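# Level the hanging flower dryer ring

## Task

Bring the ring of the hanging flower dryer to a level position without deforming any flower stem. At the end the dryer must hang freely from its rail, and each flower must hang upside down, held by a clip on its stem.

## Robot and tools

Robot: two FANUC CRX arms, left_arm and right_arm, each with a Robotiq two-finger gripper that opens to 140 mm. The fingers can fold at a hinge. A part held near the fingertips (outer quarter of the pads) is squeezed as commanded. A part held deeper can be pulled toward the palm and gripped loosely, too hard, or not at all. Fingertips pushed against a surface fold easily, so a move can pass a surface with little sign of contact.

Frames: the scene frame has its origin at table-top height, midway between the nominal arm bases, with +x out over the table, +z up and left_arm on the +y side. Actual bases: left_arm at (+0.027, +0.363, +0.035) m, right_arm at (+0.001, -0.329, +0.035) m, each turned very slightly about z. end_effector_position (metres, the point between closed pads) and end_effector_quat_wxyz are given in each arm's own base frame and can be off by a few centimetres. The gripper's fingers point along its +z, open and close along its y. Fixed cameras and the table use the scene frame.

A command row is always 18 plain numbers covering both arms, even if one arm stays put: left_arm waist, shoulder, elbow, forearm roll, wrist pitch, wrist roll, then left gripper position, force_limit, speed; then the same nine for right_arm. The six joint numbers are absolute target angles in radians, not offsets. Ranges: waist -3.491 to 3.491, shoulder -3.140 to 3.140, elbow -1.187 to 4.328, forearm roll -3.316 to 3.316, wrist pitch -3.140 to 3.140, wrist roll -3.927 to 3.927. A target well beyond a range and beyond the current angle is refused; one slightly past is clipped, reported as "joint sent to its limit". The three gripper numbers are each in [-1, 1]. position: +1 fully open, about -0.8 pads touch, -1 closes until blocked. force_limit: grip strength, roughly 14 N at -1 up to 58 N at +1 for a slow close. speed: finger speed, about 30 mm/s at -1, 140 at 0, 250 at +1; faster closes grip much harder. Both start at +1. To leave a gripper unchanged, repeat its last three numbers (0 is a real command).

Tools:
- execute_actions(actions, cameras): actions is a list of actions; each action is a list of up to 15 rows, one per 1/30 s step, and a short list keeps its last row for the remainder. One action lasts 0.5 s. An empty list returns state, scene number and, by default, all camera images.
- move(target, speed, blend, stop_force, zero, blocking, cameras): target is one 18-number row or a list of up to 15 rows, all sharing a 10 s budget. Joints interpolate together, so the hand path curves, and nothing avoids obstacles. speed is the top rate in rad/s of the joint with the farthest travel, 0.01 to 3.92, default 0.5 (one value or one per target). blend, in rad, rounds corners at intermediate targets; 0 stops at each. stop_force, 12 to 80 N for both arms, ends an arm's path when estimated push against its motion exceeds that; use it with low speed for touching things, keep finger numbers identical across a list, and omit it when backing away from contact. zero (default true) re-zeros the force estimate before moving. blocking=false returns after about 0.5 s while the move continues; a new move replaces it. The result adds a "move:" line: done, off_target, moving, held or fault, and possibly limits=held.
- wait(seconds 0 to 10, cameras): lets time pass with commands held.
- stop(cameras): brakes a running move; fingers keep moving.
- zoom_image(camera, region): region [x0, y0, x1, y1] in pixels of that camera's latest image, at most 504 by 504. Cameras: cam_head_left, cam_head_right, cam_high, cam_low, cam_left_wrist, cam_right_wrist, all 672x504.
- read_manual(section): licence texts only.
- finished_scene(scene): ends the scene, irreversibly; the goal must then hold without the robot.

Result lines: Joint positions and Joint velocities, one block per arm in joint order (rad, rad/s); Joint targets, the angles currently driven toward; Tool commands; object_status per gripper (0 moving, 1 blocked while opening, 2 blocked while closing, i.e. likely holding, 3 reached position or pads met); position_measured in counts (3 open, about 75 = 100 mm, 139 = 60 mm, 200 = 20 mm, 230 pads met); Flange force along gripper x y z, including held weight, noisy; "joint command not followed" when the anti-collision check between arms altered commands; MOTOR HOT and OVER-TEMPERATURE FAULT for overheating; step readings for execute_actions. To grip harder after status 2, raise force_limit and nudge position (e.g. -1 to -0.98).

Avoid: contact torque at a joint limit (145 N m waist, shoulder, elbow; 36.4 N m wrist joints) or 150 N external force, either of which freezes that arm for 10 s. Do not command targets past a firm contact, since the arms are stiff. Never let the arms, or a gripper and the other arm's fingers, press together. Do not drop parts, release moving parts, slam into fixed or heavy things, or let anything leave the table. Limit twisting of stiff parts and long off-centre loads. Loose objects may be nudged occasionally by outside pushes.

Each tool is called as name(argument=value, ...), one argument or row to a line, values as JSON.

## Session

execute_actions(
  actions=[],
)

Scene clock: 0.00 s.
left_arm: end_effector_position=(+0.3439, -0.2492, +0.3550) position_measured=3 object_status=3 end_effector_quat_wxyz=(-0.003, -0.457, +0.889, +0.037) | right_arm: end_effector_position=(+0.3000, +0.1540, +0.3071) position_measured=3 object_status=3 end_effector_quat_wxyz=(+0.039, +0.977, -0.028, +0.210)
Joint positions: left_arm=[-0.357 0.039 0.326 -0.049 -1.916 -0.279] | right_arm=[1.386 -0.544 -0.448 0.432 -1.669 0.169]
Joint velocities: within noise
Flange force (N): no reading
Joint targets: left_arm=[-0.357 0.039 0.326 -0.049 -1.916 -0.279] | right_arm=[1.386 -0.544 -0.448 0.432 -1.669 0.169]
Tool commands: left_gripper/position=+1.0 left_gripper/force_limit=+1.0 left_gripper/speed=+1.0 right_gripper/position=+1.0 right_gripper/force_limit=+1.0 right_gripper/speed=+1.0
camera_calibration:
cam_left_wrist: T_world_to_cam=[[-0.814105, 0.575214, 0.0797654, 0.402968], [0.562218, 0.746304, 0.356289, -0.127351], [0.145413, 0.334902, -0.930965, 0.507446], [0, 0, 0, 1]] pos_world=[0.325868, -0.306695, 0.485645]
cam_right_wrist: T_world_to_cam=[[-0.0697027, -0.996849, 0.0378707, 0.17677], [-0.993468, 0.0659279, -0.0931411, 0.320978], [0.0903508, -0.0441155, -0.994932, 0.431443], [0, 0, 0, 1]] pos_world=[0.292221, 0.174085, 0.452459]

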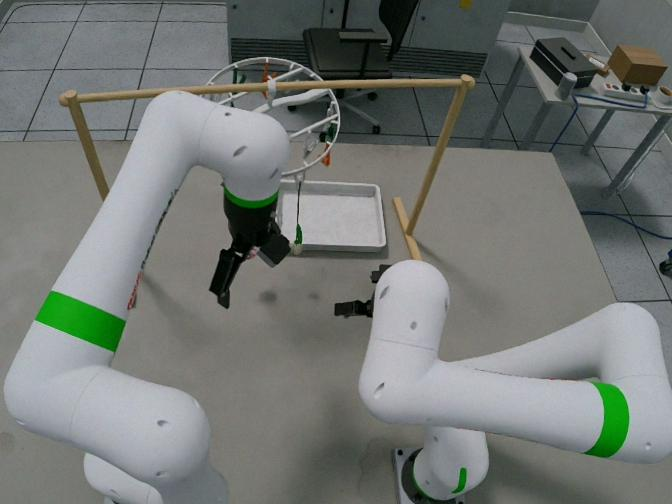

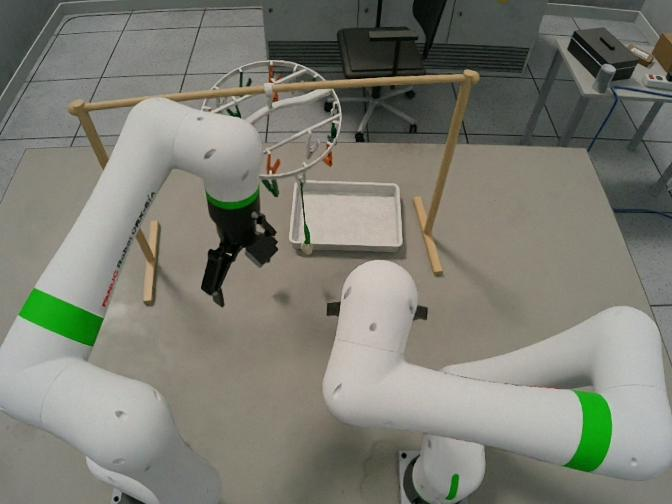

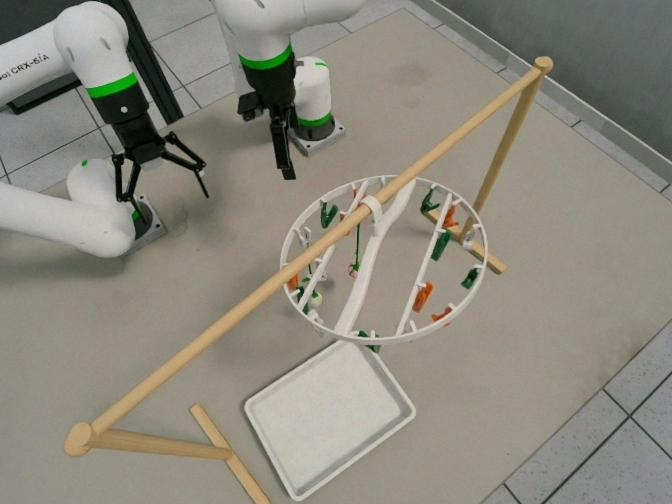

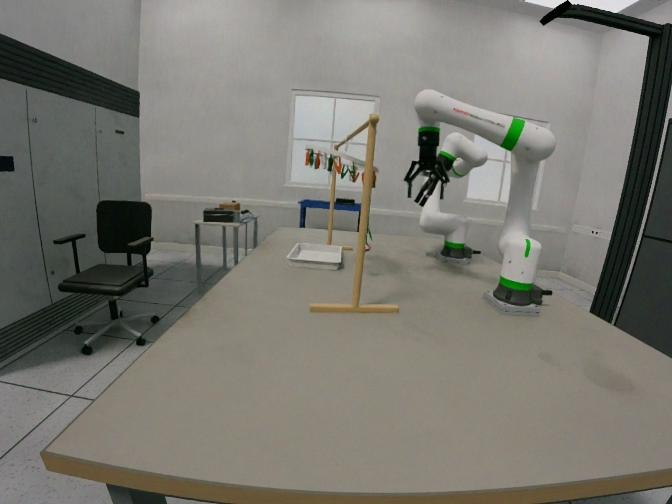

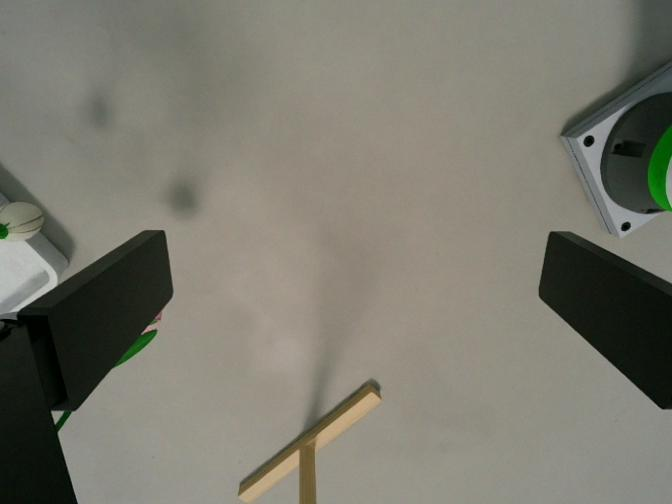

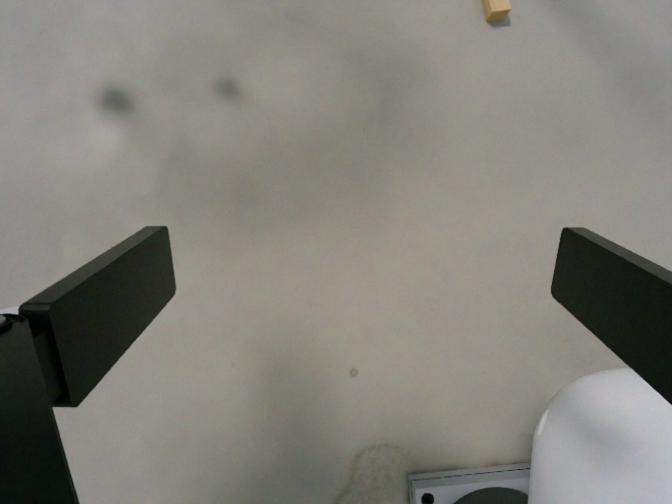

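move(
  target=[0.6,-0.3,-0.6,0,0.3,1.571,0,-1,-1,-0.5,-0.544,-0.448,0.0,-1.669,0.169,0,-1,-1],
  speed=0.9,
  cameras=["all"],
)

zoom_image(
  camera="cam_head_right",
  region=[180, 50, 370, 270],
)

zoom_image(
  camera="cam_head_left",
  region=[180, 50, 370, 270],
)

zoom_image(
  camera="cam_high",
  region=[260, 160, 510, 360],
)

zoom_image(
  camera="cam_low",
  region=[280, 120, 400, 270],
)

Scene clock: 12.40 s.
left_arm: end_effector_position=(+0.6067, +0.2575, +0.4496) position_measured=129 object_status=3 end_effector_quat_wxyz=(-0.209, +0.676, +0.209, +0.676) | right_arm: end_effector_position=(+0.1264, -0.2172, +0.2205) position_measured=129 object_status=3 end_effector_quat_wxyz=(+0.000, -0.581, +0.814, +0.001)
Joint positions: left_arm=[0.6 -0.3 -0.6 0 0.3 1.571] | right_arm=[-0.5 -0.544 -0.448 0 -1.669 0.169]
Flange force (N): left_arm=no reading | right_arm=[5.9 0.8 -1.2]
Joint targets: left_arm=[0.600 -0.300 -0.600 0.000 0.300 1.571] | right_arm=[-0.500 -0.544 -0.448 0.000 -1.669 0.169]
move: done
camera_calibration:
cam_left_wrist: T_world_to_cam=[[0.554966, -0.831863, 0.00398216, -0.116262], [-0.272105, -0.18605, -0.94411, 0.643894], [0.786112, 0.522866, -0.329606, -0.319949], [0, 0, 0, 1]] pos_world=[0.491244, 0.190372, 0.502913]
cam_right_wrist: T_world_to_cam=[[-0.942618, 0.333117, -0.0224408, 0.210394], [0.308033, 0.893628, 0.326413, 0.0877048], [0.128787, 0.30077, -0.944961, 0.403665], [0, 0, 0, 1]] pos_world=[0.119319, -0.269872, 0.357541]

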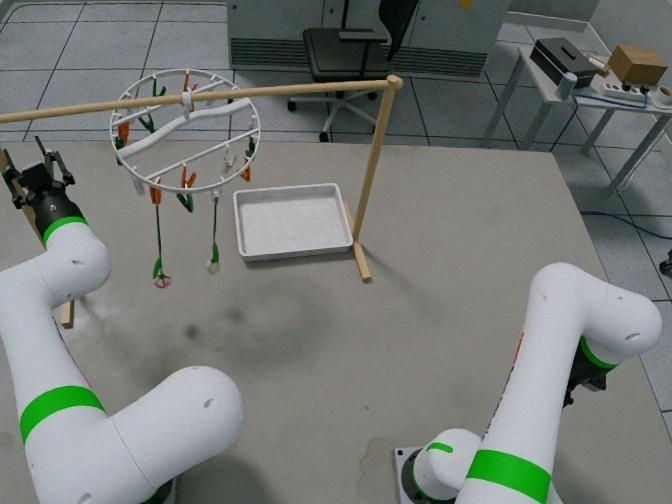

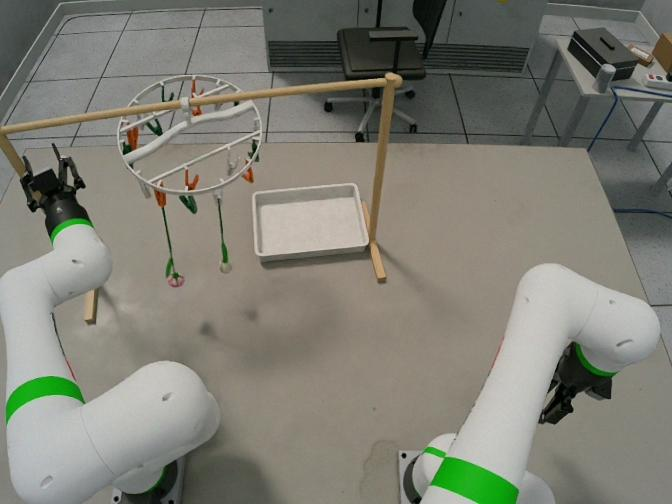

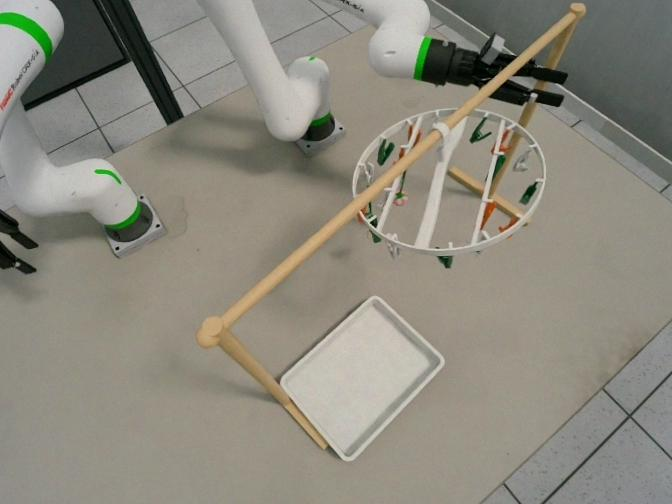

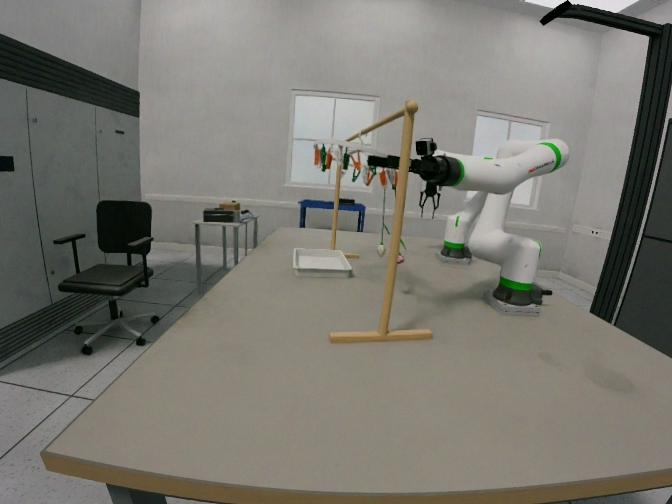

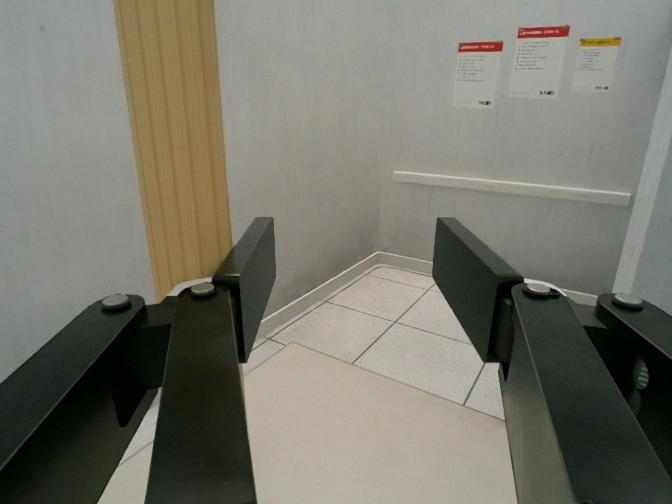

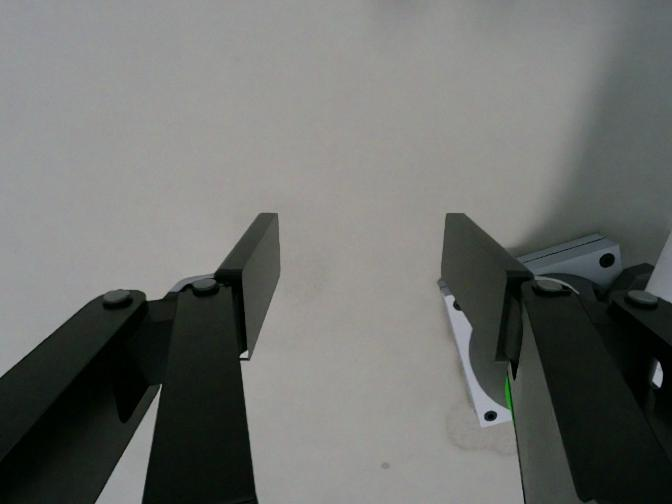

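Scaled by 2.291 from the camera's 672x504 image, which has a finer 960x720 frame.

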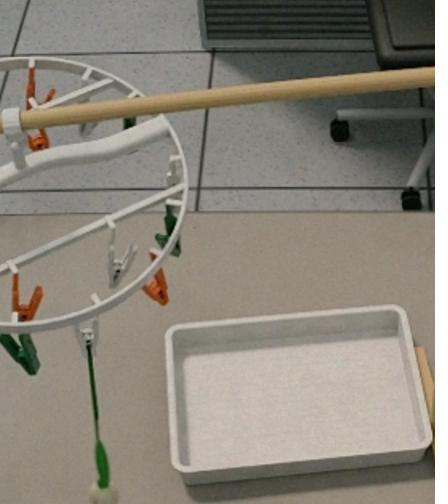

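Scaled by 2.291 from the camera's 672x504 image, which has a finer 960x720 frame.

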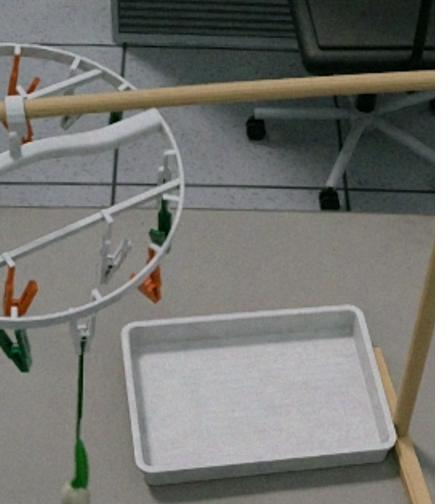

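Scaled by 2.016 from the camera's 672x504 image, which has a finer 960x720 frame.

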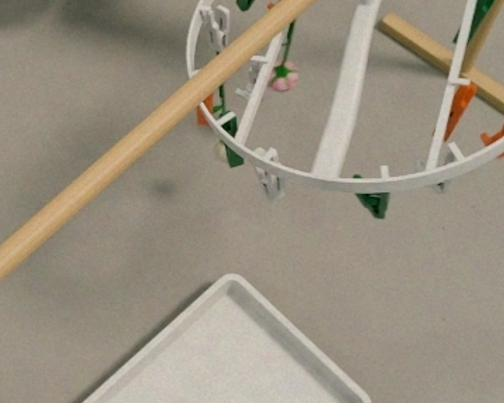

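Scaled by 3.360 from the camera's 672x504 image, which has a finer 960x720 frame.

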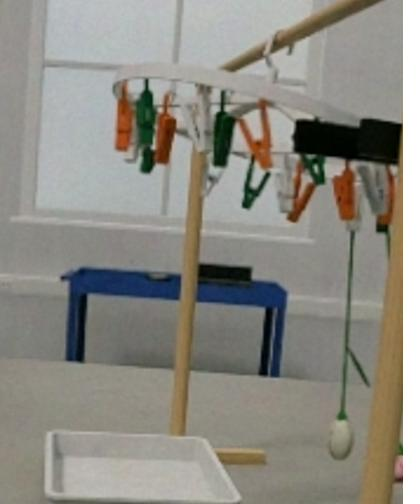

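move(
  target=[
    [0.6,-1.18,-0.924,0,-0.256,1.571,0,-1,-1,-0.5,-0.544,-0.448,0.0,-1.669,0.169,0,-1,-1],
    [-0.124,-1.18,-0.924,0,-0.256,1.571,0,-1,-1,-0.5,-0.544,-0.448,0.0,-1.669,0.169,0,-1,-1],
  ],
  speed=[0.4,0.6],
  cameras=["cam_head_left","cam_head_right","cam_high","cam_left_wrist","cam_low"],
)

zoom_image(
  camera="cam_head_right",
  region=[90, 60, 300, 300],
)

zoom_image(
  camera="cam_high",
  region=[340, 90, 560, 280],
)

Scene clock: 118.53 s.
left_arm: end_effector_position=(+0.3743, -0.1776, +0.4501) position_measured=129 object_status=3 end_effector_quat_wxyz=(+0.044, +0.706, -0.044, +0.706) | right_arm: end_effector_position=(+0.1264, -0.2172, +0.2205) position_measured=129 object_status=3 end_effector_quat_wxyz=(+0.000, -0.581, +0.814, +0.001)
Joint positions: left_arm=[-0.124 -1.18 -0.924 0 -0.256 1.571] | right_arm=[-0.5 -0.544 -0.448 0 -1.669 0.169]
Flange force (N): left_arm=no reading | right_arm=[4.6 0.9 -1.0]
Joint targets: left_arm=[-0.124 -1.180 -0.924 0.000 -0.256 1.571] | right_arm=[-0.500 -0.544 -0.448 0.000 -1.669 0.169]
move: done
camera_calibration:
cam_left_wrist: T_world_to_cam=[[-0.135114, -0.990822, 0.0039216, -0.119219], [-0.32708, 0.0408658, -0.944113, 0.56107], [0.935287, -0.128846, -0.3296, -0.0812135], [0, 0, 0, 1]] pos_world=[0.243365, -0.151517, 0.503413]
Images, in order (width x height): cam_head_left 672x504, cam_head_right 672x504, cam_high 672x504, cam_low 672x504, cam_left_wrist 672x504.

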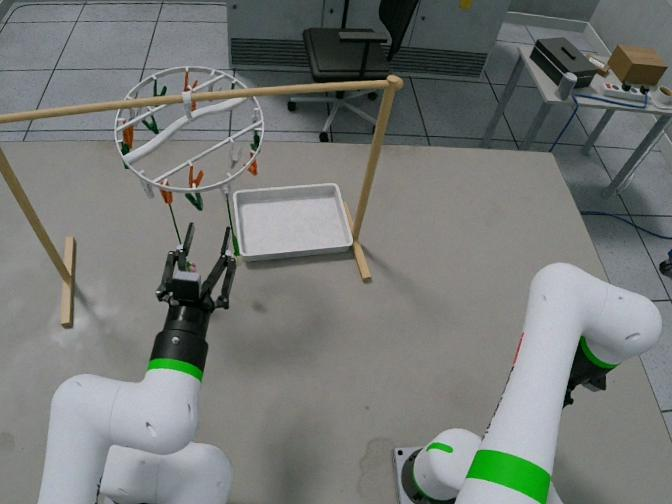

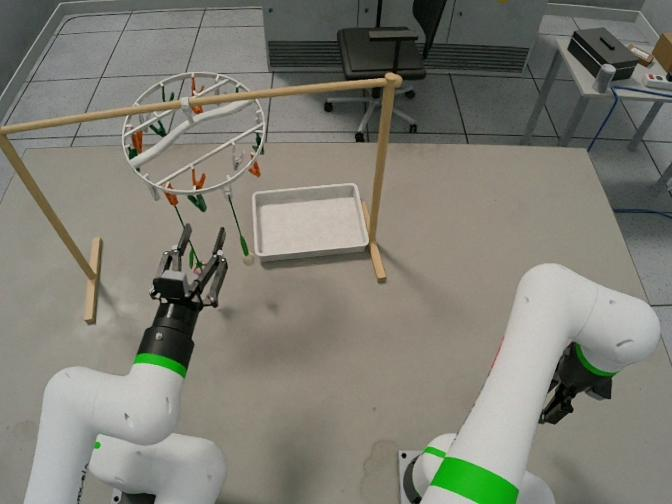

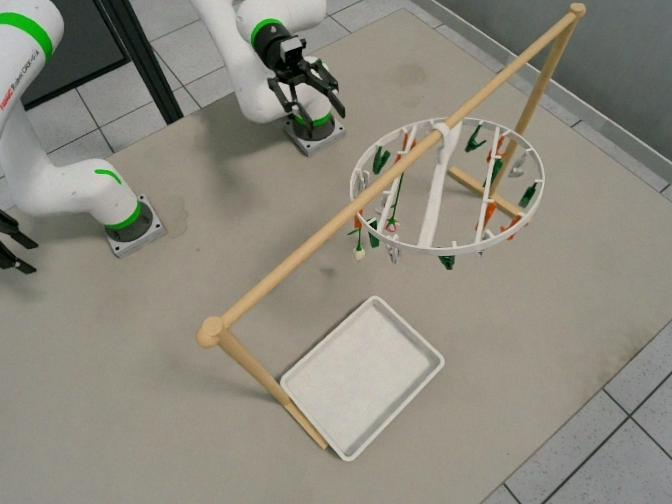

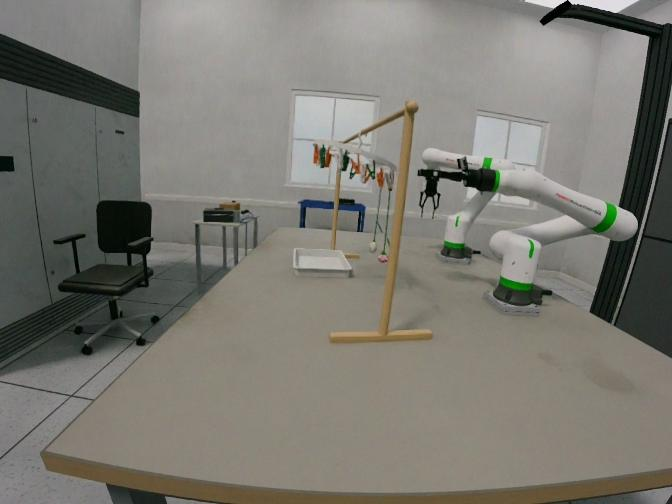

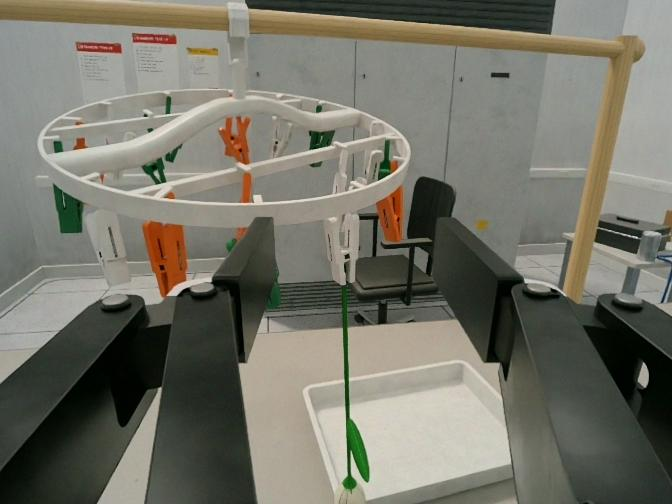

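Scaled by 2.100 from the camera's 672x504 image, which has a finer 960x720 frame.

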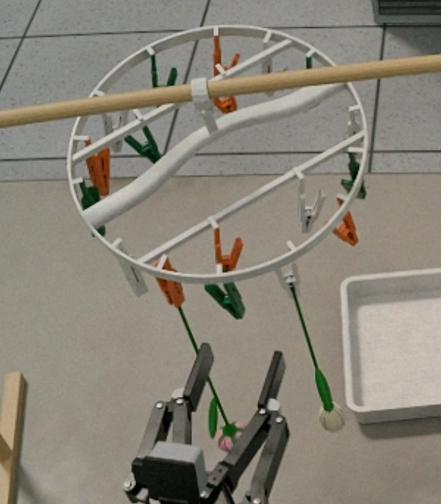

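Scaled by 2.291 from the camera's 672x504 image, which has a finer 960x720 frame.

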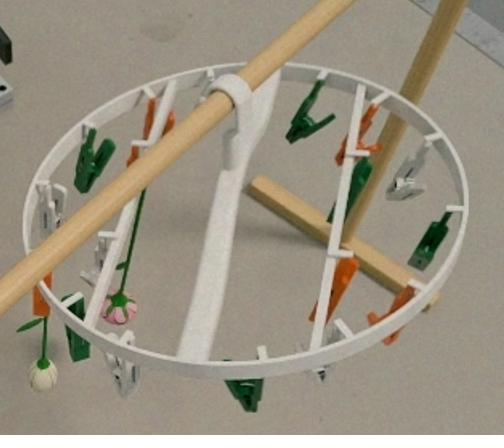

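move(
  target=[
    [-0.124,-1.18,-0.924,0,-0.256,1.571,-0.2,-1,-1,-1.0,-0.544,-0.448,0.0,-1.669,0.169,-0.2,-1,-1],
    [-0.124,-1.18,-0.924,0,-0.256,1.571,-0.2,-1,-1,-1.0,-0.544,-0.448,-2.66,-1.75,-1.65,-0.2,-1,-1],
    [-0.124,-1.18,-0.924,0,-0.256,1.571,-0.2,-1,-1,-0.2,0.2,-0.72,-2.66,-1.863,-1.655,-0.2,-1,-1],
  ],
  speed=[0.8,1.2,0.8],
  blend=[0.05,0.1,0],
  cameras=["cam_head_right","cam_right_wrist","cam_high"],
)

Scene clock: 179.47 s.
left_arm: end_effector_position=(+0.3743, -0.1777, +0.4501) position_measured=154 object_status=3 end_effector_quat_wxyz=(+0.044, +0.706, -0.044, +0.706) | right_arm: end_effector_position=(+0.5174, +0.1740, +0.4733) position_measured=154 object_status=3 end_effector_quat_wxyz=(-0.082, +0.325, +0.152, +0.930)
Joint positions: left_arm=[-0.124 -1.18 -0.924 0 -0.256 1.571] | right_arm=[-0.2 0.2 -0.72 -2.66 -1.863 -1.655]
Flange force (N): left_arm=no reading | right_arm=[-4.6 2.4 -0.6]
Joint targets: left_arm=[-0.124 -1.180 -0.924 0.000 -0.256 1.571] | right_arm=[-0.200 0.200 -0.720 -2.660 -1.863 -1.655]
move: done; blend cut to 0 rad at target 1
camera_calibration:
cam_right_wrist: T_world_to_cam=[[0.272069, -0.931541, 0.241268, -0.0790225], [0.544711, -0.0575994, -0.836644, 0.128793], [0.793265, 0.359046, 0.491749, -0.559411], [0, 0, 0, 1]] pos_world=[0.395105, 0.13466, 0.40191]
Images, in order (width x height): cam_head_right 672x504, cam_high 672x504, cam_right_wrist 672x504.

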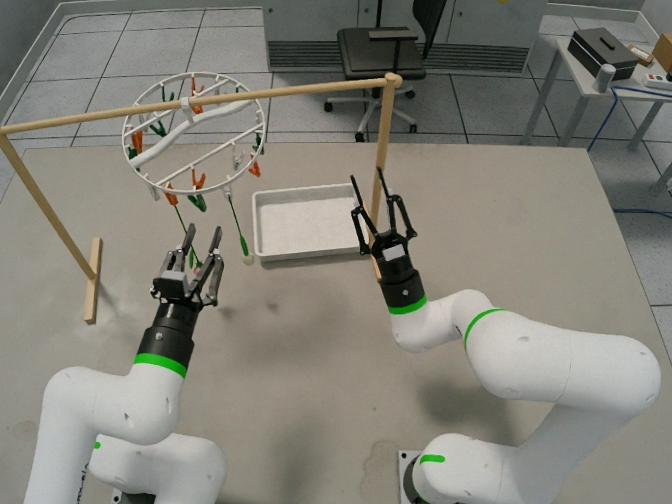

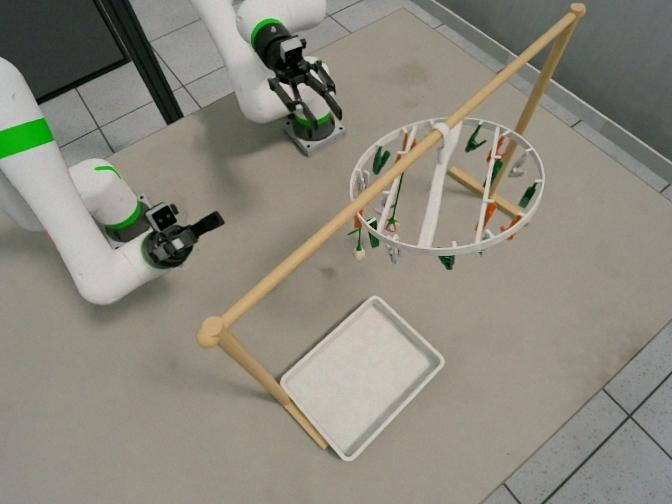

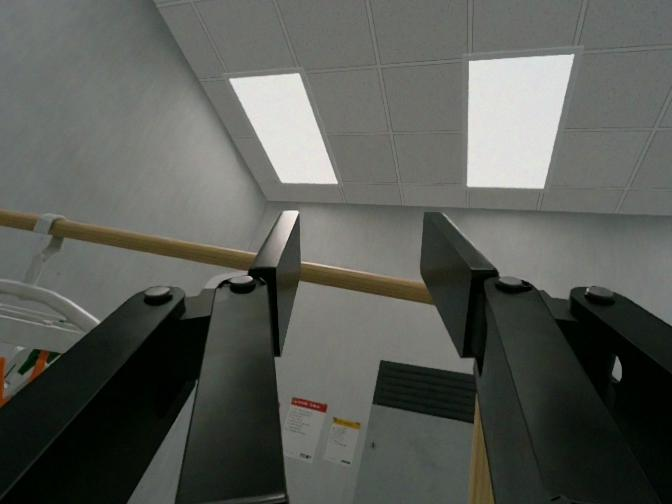

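move(
  target=[-0.124,-1.18,-0.924,0,-0.256,1.571,-0.2,-1,-1,0.272,0.66,-0.745,-2.658,-1.863,-1.655,-0.2,-1,-1],
  speed=0.5,
  cameras=["cam_head_right","cam_head_left","cam_right_wrist","cam_left_wrist"],
)

Scene clock: 183.17 s.
left_arm: end_effector_position=(+0.3743, -0.1777, +0.4501) position_measured=154 object_status=3 end_effector_quat_wxyz=(+0.044, +0.706, -0.044, +0.706) | right_arm: end_effector_position=(+0.4503, +0.4099, +0.2260) position_measured=154 object_status=3 end_effector_quat_wxyz=(-0.323, +0.496, +0.206, +0.780)
Joint positions: left_arm=[-0.124 -1.18 -0.924 0 -0.256 1.571] | right_arm=[0.272 0.66 -0.745 -2.658 -1.863 -1.655]
Flange force (N): left_arm=no reading | right_arm=[-7.6 3.3 -3.6]
Joint targets: left_arm=[-0.124 -1.180 -0.924 0.000 -0.256 1.571] | right_arm=[0.272 0.660 -0.745 -2.658 -1.863 -1.655]
move: done
camera_calibration:
cam_left_wrist: T_world_to_cam=[[-0.135207, -0.990809, 0.00395393, -0.119224], [-0.327076, 0.0408656, -0.944114, 0.561037], [0.935275, -0.128944, -0.329596, -0.081134], [0, 0, 0, 1]] pos_world=[0.243265, -0.151517, 0.503413]
cam_right_wrist: T_world_to_cam=[[0.725452, -0.688265, 0.0031406, -0.0313418], [0.0749602, 0.0744728, -0.994402, 0.165048], [0.684178, 0.721626, 0.105619, -0.481493], [0, 0, 0, 1]] pos_world=[0.339792, 0.313595, 0.215077]
Images, in order (width x height): cam_head_left 672x504, cam_head_right 672x504, cam_left_wrist 672x504, cam_right_wrist 672x504.

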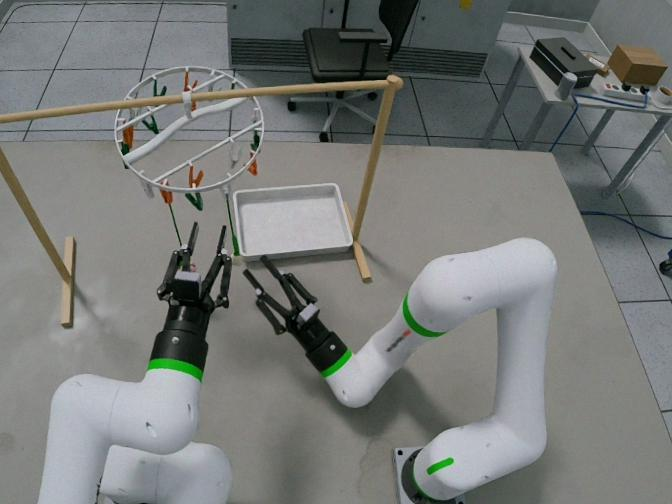

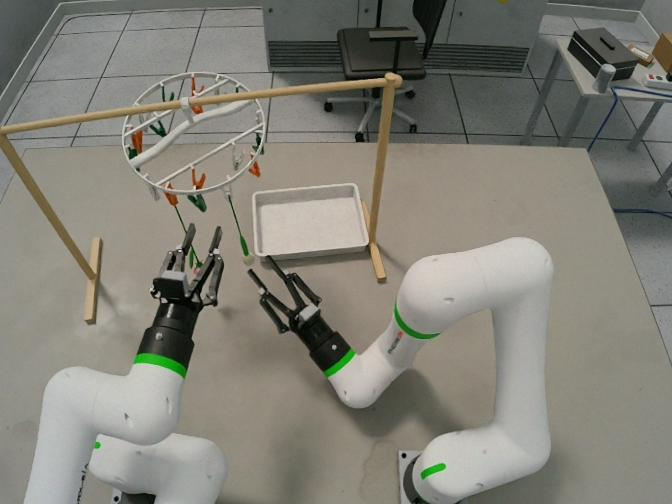

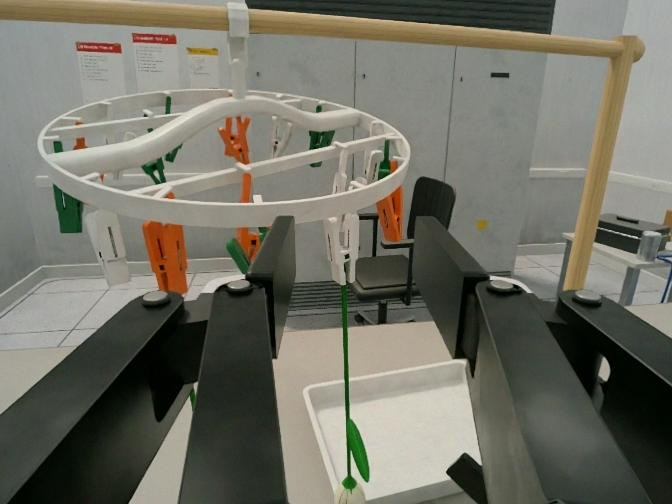

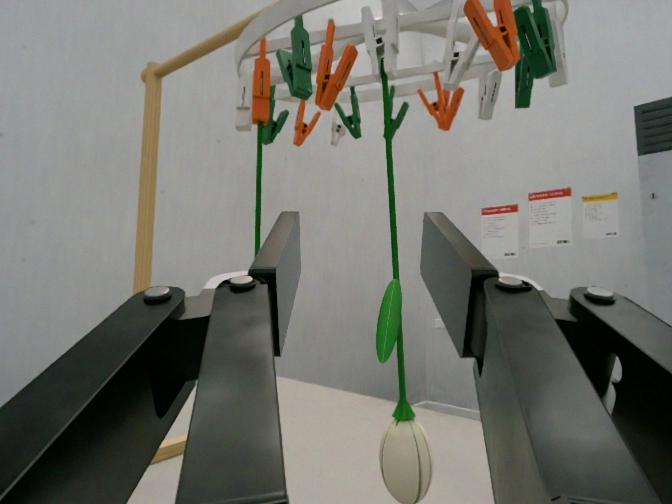

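move(
  target=[
    [-0.124,-1.18,-0.924,0,-0.256,1.571,-0.2,-1,-1,0.232,0.66,-0.745,-2.658,-1.863,-1.655,-0.2,-1,-1],
    [-0.124,-1.18,-0.924,0,-0.256,1.571,-0.2,-1,-1,0.31,0.645,-0.59,-2.72,-1.7,-1.717,-0.2,-1,-1],
  ],
  speed=0.2,
  cameras=["cam_right_wrist","cam_left_wrist"],
)

Scene clock: 216.60 s.
left_arm: end_effector_position=(+0.3743, -0.1777, +0.4501) position_measured=154 object_status=3 end_effector_quat_wxyz=(+0.044, +0.706, -0.044, +0.706) | right_arm: end_effector_position=(+0.5172, +0.4421, +0.2388) position_measured=154 object_status=3 end_effector_quat_wxyz=(-0.317, +0.499, +0.204, +0.781)
Joint positions: left_arm=[-0.124 -1.18 -0.924 0 -0.256 1.571] | right_arm=[0.31 0.645 -0.59 -2.72 -1.7 -1.717]
Flange force (N): left_arm=no reading | right_arm=[-6.4 -0.2 -1.0]
Joint targets: left_arm=[-0.124 -1.180 -0.924 0.000 -0.256 1.571] | right_arm=[0.310 0.645 -0.590 -2.720 -1.700 -1.717]
move: done
camera_calibration:
cam_left_wrist: T_world_to_cam=[[-0.135207, -0.990809, 0.00395393, -0.119224], [-0.327076, 0.0408656, -0.944114, 0.561037], [0.935275, -0.128944, -0.329596, -0.081134], [0, 0, 0, 1]] pos_world=[0.243265, -0.151517, 0.503413]
cam_right_wrist: T_world_to_cam=[[0.716159, -0.697919, 0.00502633, -0.0490651], [0.0739218, 0.0686886, -0.994896, 0.173495], [0.694012, 0.712875, 0.100783, -0.551963], [0, 0, 0, 1]] pos_world=[0.405382, 0.34732, 0.228485]
Images, in order (width x height): cam_left_wrist 672x504, cam_right_wrist 672x504.

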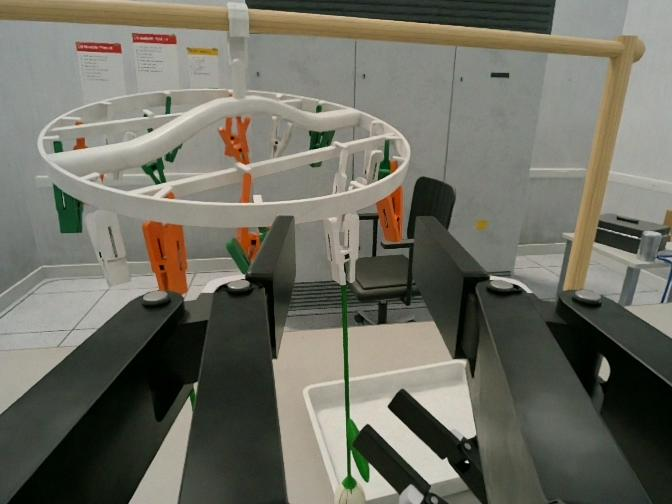

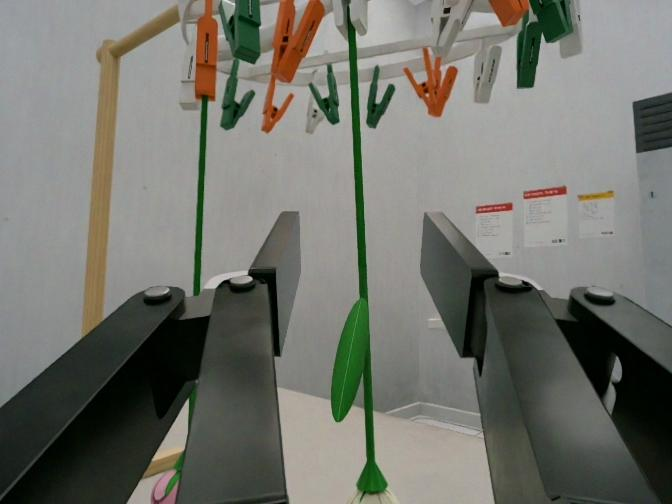

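move(
  target=[-0.124,-1.18,-0.924,0,-0.256,1.571,-0.2,-1,-1,0.347,0.638,-0.502,-2.749,-1.612,-1.75,-0.2,-1,-1],
  speed=0.1,
  cameras=["cam_right_wrist","cam_left_wrist"],
)

Scene clock: 220.30 s.
left_arm: end_effector_position=(+0.3743, -0.1777, +0.4501) position_measured=154 object_status=3 end_effector_quat_wxyz=(+0.044, +0.706, -0.044, +0.706) | right_arm: end_effector_position=(+0.5443, +0.4695, +0.2536) position_measured=154 object_status=3 end_effector_quat_wxyz=(-0.322, +0.497, +0.204, +0.779)
Joint positions: left_arm=[-0.124 -1.18 -0.924 0 -0.256 1.571] | right_arm=[0.347 0.638 -0.502 -2.749 -1.612 -1.75]
Flange force (N): left_arm=no reading | right_arm=[-5.7 0.5 -0.5]
Joint targets: left_arm=[-0.124 -1.180 -0.924 0.000 -0.256 1.571] | right_arm=[0.347 0.638 -0.502 -2.749 -1.612 -1.750]
move: done
camera_calibration:
cam_left_wrist: T_world_to_cam=[[-0.135207, -0.990809, 0.00395393, -0.119224], [-0.327076, 0.0408656, -0.944114, 0.561037], [0.935275, -0.128944, -0.329596, -0.081134], [0, 0, 0, 1]] pos_world=[0.243265, -0.151517, 0.503413]
cam_right_wrist: T_world_to_cam=[[0.723819, -0.68999, 0.000658676, -0.056281], [0.0724785, 0.0750826, -0.99454, 0.182103], [0.686173, 0.719914, 0.104356, -0.59161], [0, 0, 0, 1]] pos_world=[0.433486, 0.373403, 0.242883]
Images, in order (width x height): cam_left_wrist 672x504, cam_right_wrist 672x504.

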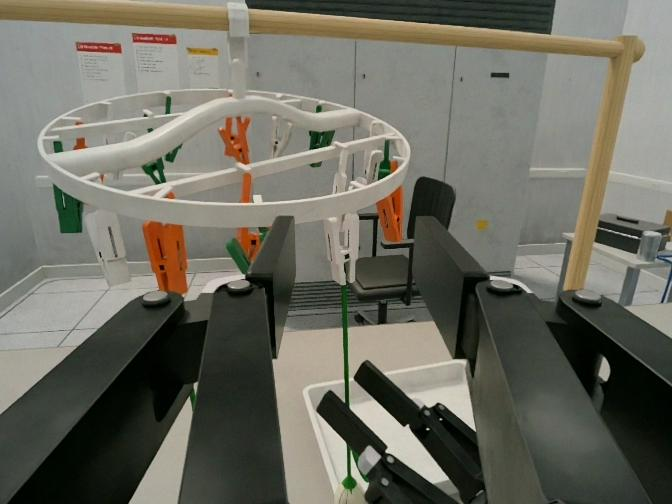

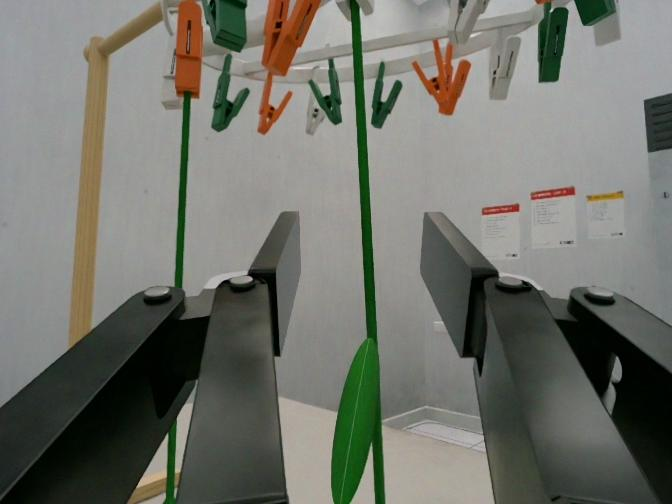

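move(
  target=[-0.124,-1.18,-0.924,0,-0.256,1.571,-0.2,-1,-1,0.347,0.638,-0.502,-2.749,-1.612,-1.75,-1,-1,-1],
  cameras=["cam_right_wrist","cam_left_wrist"],
)

Scene clock: 227.57 s.
left_arm: end_effector_position=(+0.3743, -0.1777, +0.4501) position_measured=154 object_status=3 end_effector_quat_wxyz=(+0.044, +0.706, -0.044, +0.706) | right_arm: end_effector_position=(+0.5443, +0.4695, +0.2537) position_measured=225 object_status=2 end_effector_quat_wxyz=(-0.322, +0.497, +0.204, +0.779)
Joint positions: left_arm=[-0.124 -1.18 -0.924 0 -0.256 1.571] | right_arm=[0.347 0.638 -0.502 -2.749 -1.612 -1.75]
Flange force (N): left_arm=no reading | right_arm=[-6.0 1.8 0.1]
Joint targets: left_arm=[-0.124 -1.180 -0.924 0.000 -0.256 1.571] | right_arm=[0.347 0.638 -0.502 -2.749 -1.612 -1.750]
move: done
camera_calibration:
cam_left_wrist: T_world_to_cam=[[-0.135207, -0.990809, 0.00395393, -0.119224], [-0.327076, 0.0408656, -0.944114, 0.561037], [0.935275, -0.128944, -0.329596, -0.081134], [0, 0, 0, 1]] pos_world=[0.243265, -0.151517, 0.503413]
cam_right_wrist: T_world_to_cam=[[0.723819, -0.68999, 0.000658676, -0.056212], [0.0724785, 0.0750826, -0.99454, 0.182095], [0.686173, 0.719914, 0.104356, -0.591682], [0, 0, 0, 1]] pos_world=[0.433486, 0.373503, 0.242883]
Images, in order (width x height): cam_left_wrist 672x504, cam_right_wrist 672x504.

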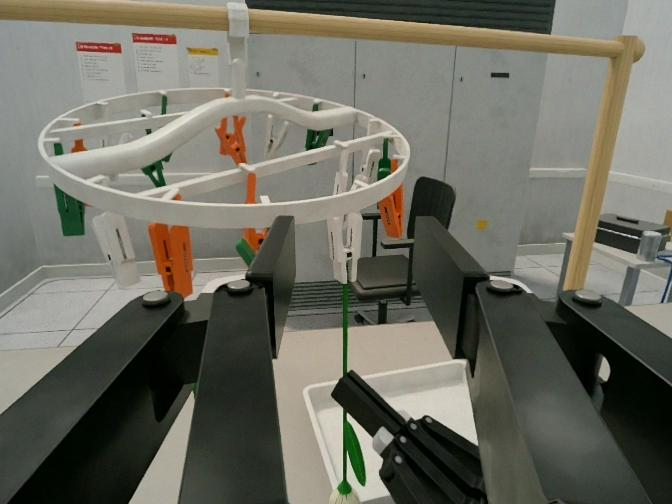

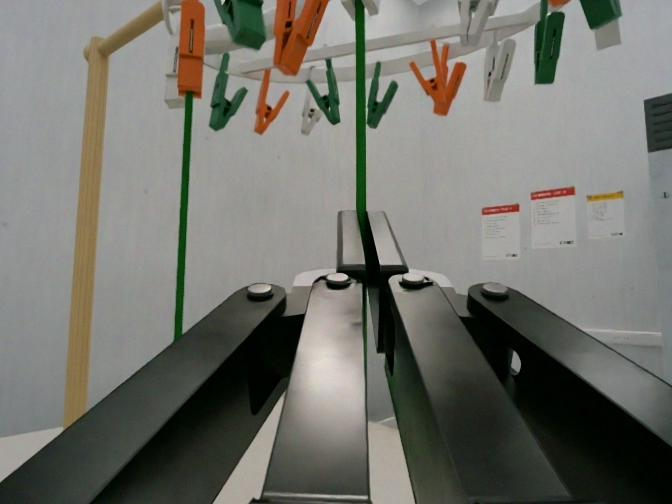

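move(
  target=[-0.1286,0.276,-1.095,0,1.971,1.571,-0.2,-1,-1,0.347,0.638,-0.502,-2.749,-1.612,-1.75,-1,-1,-1],
  speed=0.5,
  cameras=["cam_head_left","cam_left_wrist","cam_low"],
)

Scene clock: 243.20 s.
left_arm: end_effector_position=(+0.4706, -0.1919, +0.3594) position_measured=154 object_status=3 end_effector_quat_wxyz=(+0.057, +0.466, -0.030, +0.883) | right_arm: end_effector_position=(+0.5443, +0.4695, +0.2537) position_measured=225 object_status=2 end_effector_quat_wxyz=(-0.322, +0.497, +0.204, +0.779)
Joint positions: left_arm=[-0.129 0.276 -1.095 0 1.971 1.571] | right_arm=[0.347 0.638 -0.502 -2.749 -1.612 -1.75]
Flange force (N): left_arm=[-2.0 -1.3 -1.4] | right_arm=[-5.0 0.7 -0.3]
Joint targets: left_arm=[-0.129 0.276 -1.095 0.000 1.971 1.571] | right_arm=[0.347 0.638 -0.502 -2.749 -1.612 -1.750]
move: done
camera_calibration:
cam_left_wrist: T_world_to_cam=[[-0.139909, -0.990159, -0.00326126, -0.115071], [0.258879, -0.0334001, -0.965332, 0.225119], [0.955723, -0.135903, 0.261004, -0.426141], [0, 0, 0, 1]] pos_world=[0.332895, -0.164333, 0.328164]
Images, in order (width x height): cam_head_left 672x504, cam_low 672x504, cam_left_wrist 672x504.

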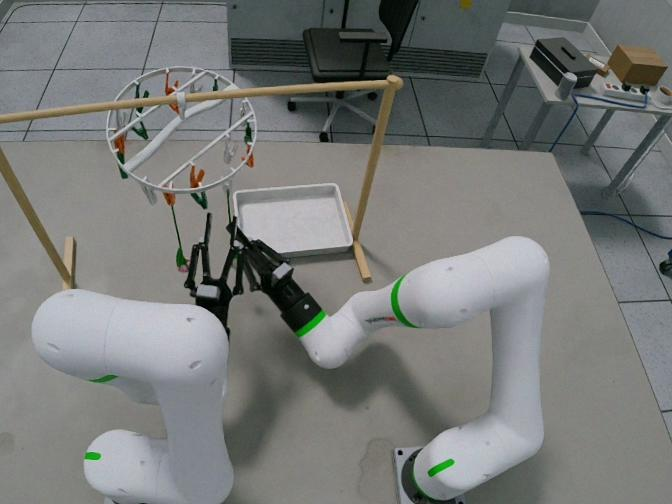

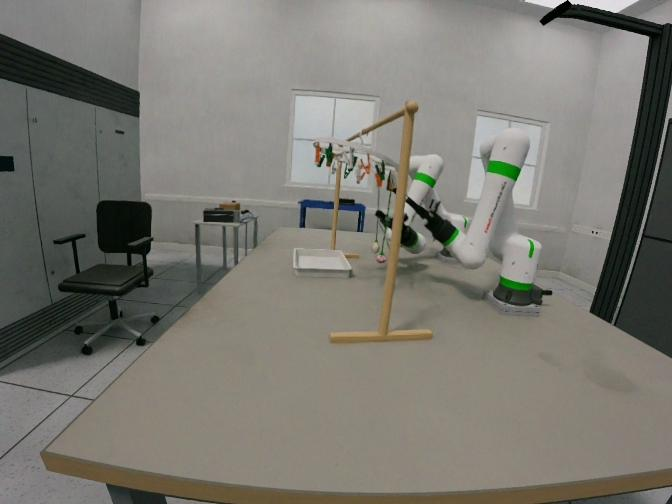

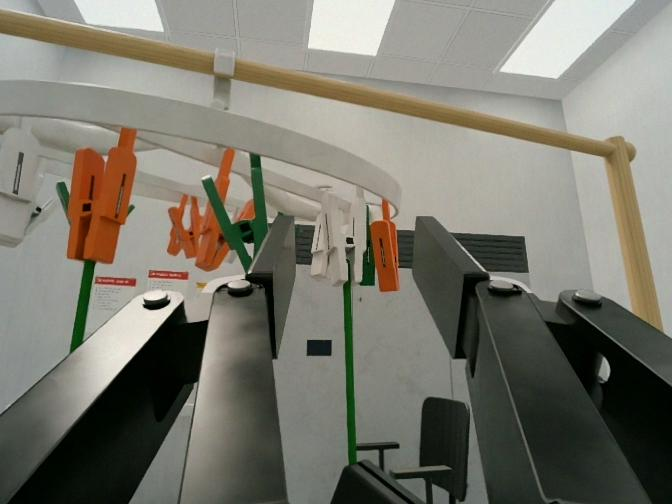

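move(
  target=[-0.1286,0.183,-0.956,0,1.739,1.571,-0.2,-1,-1,0.347,0.638,-0.502,-2.749,-1.612,-1.75,-1,-1,-1],
  speed=0.12,
  cameras=["cam_left_wrist"],
)

zoom_image(
  camera="cam_left_wrist",
  region=[240, 140, 480, 320],
)

Scene clock: 258.97 s.
left_arm: end_effector_position=(+0.5276, -0.1993, +0.3989) position_measured=154 object_status=3 end_effector_quat_wxyz=(+0.057, +0.466, -0.030, +0.883) | right_arm: end_effector_position=(+0.5443, +0.4695, +0.2537) position_measured=225 object_status=2 end_effector_quat_wxyz=(-0.322, +0.497, +0.204, +0.779)
Joint positions: left_arm=[-0.129 0.183 -0.956 0 1.739 1.571] | right_arm=[0.347 0.638 -0.502 -2.749 -1.612 -1.75]
Flange force (N): left_arm=[-0.5 0.0 -0.3] | right_arm=[-4.8 0.6 -0.6]
Joint targets: left_arm=[-0.129 0.183 -0.956 0.000 1.739 1.571] | right_arm=[0.347 0.638 -0.502 -2.749 -1.612 -1.750]
move: done
camera_calibration:
cam_left_wrist: T_world_to_cam=[[-0.139913, -0.990158, -0.00324787, -0.114298], [0.258877, -0.0334139, -0.965332, 0.248245], [0.955723, -0.135903, 0.261004, -0.491933], [0, 0, 0, 1]] pos_world=[0.389895, -0.171733, 0.367664]
Images, in order (width x height): cam_left_wrist 672x504.

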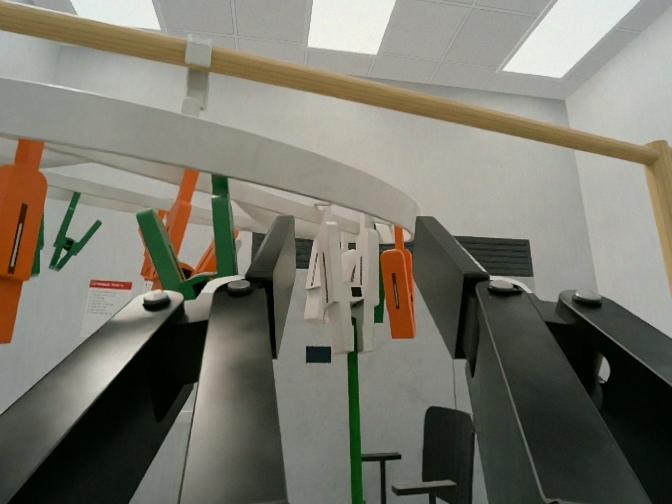

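Scaled by 2.100 from the camera's 672x504 image, which has a finer 960x720 frame.

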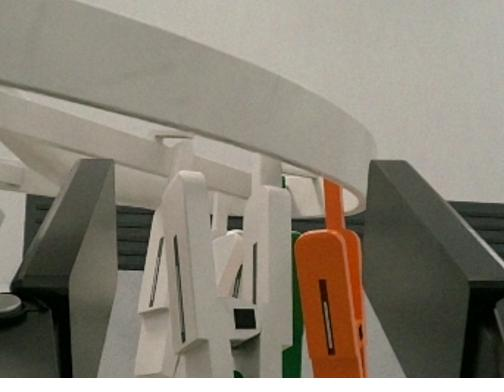

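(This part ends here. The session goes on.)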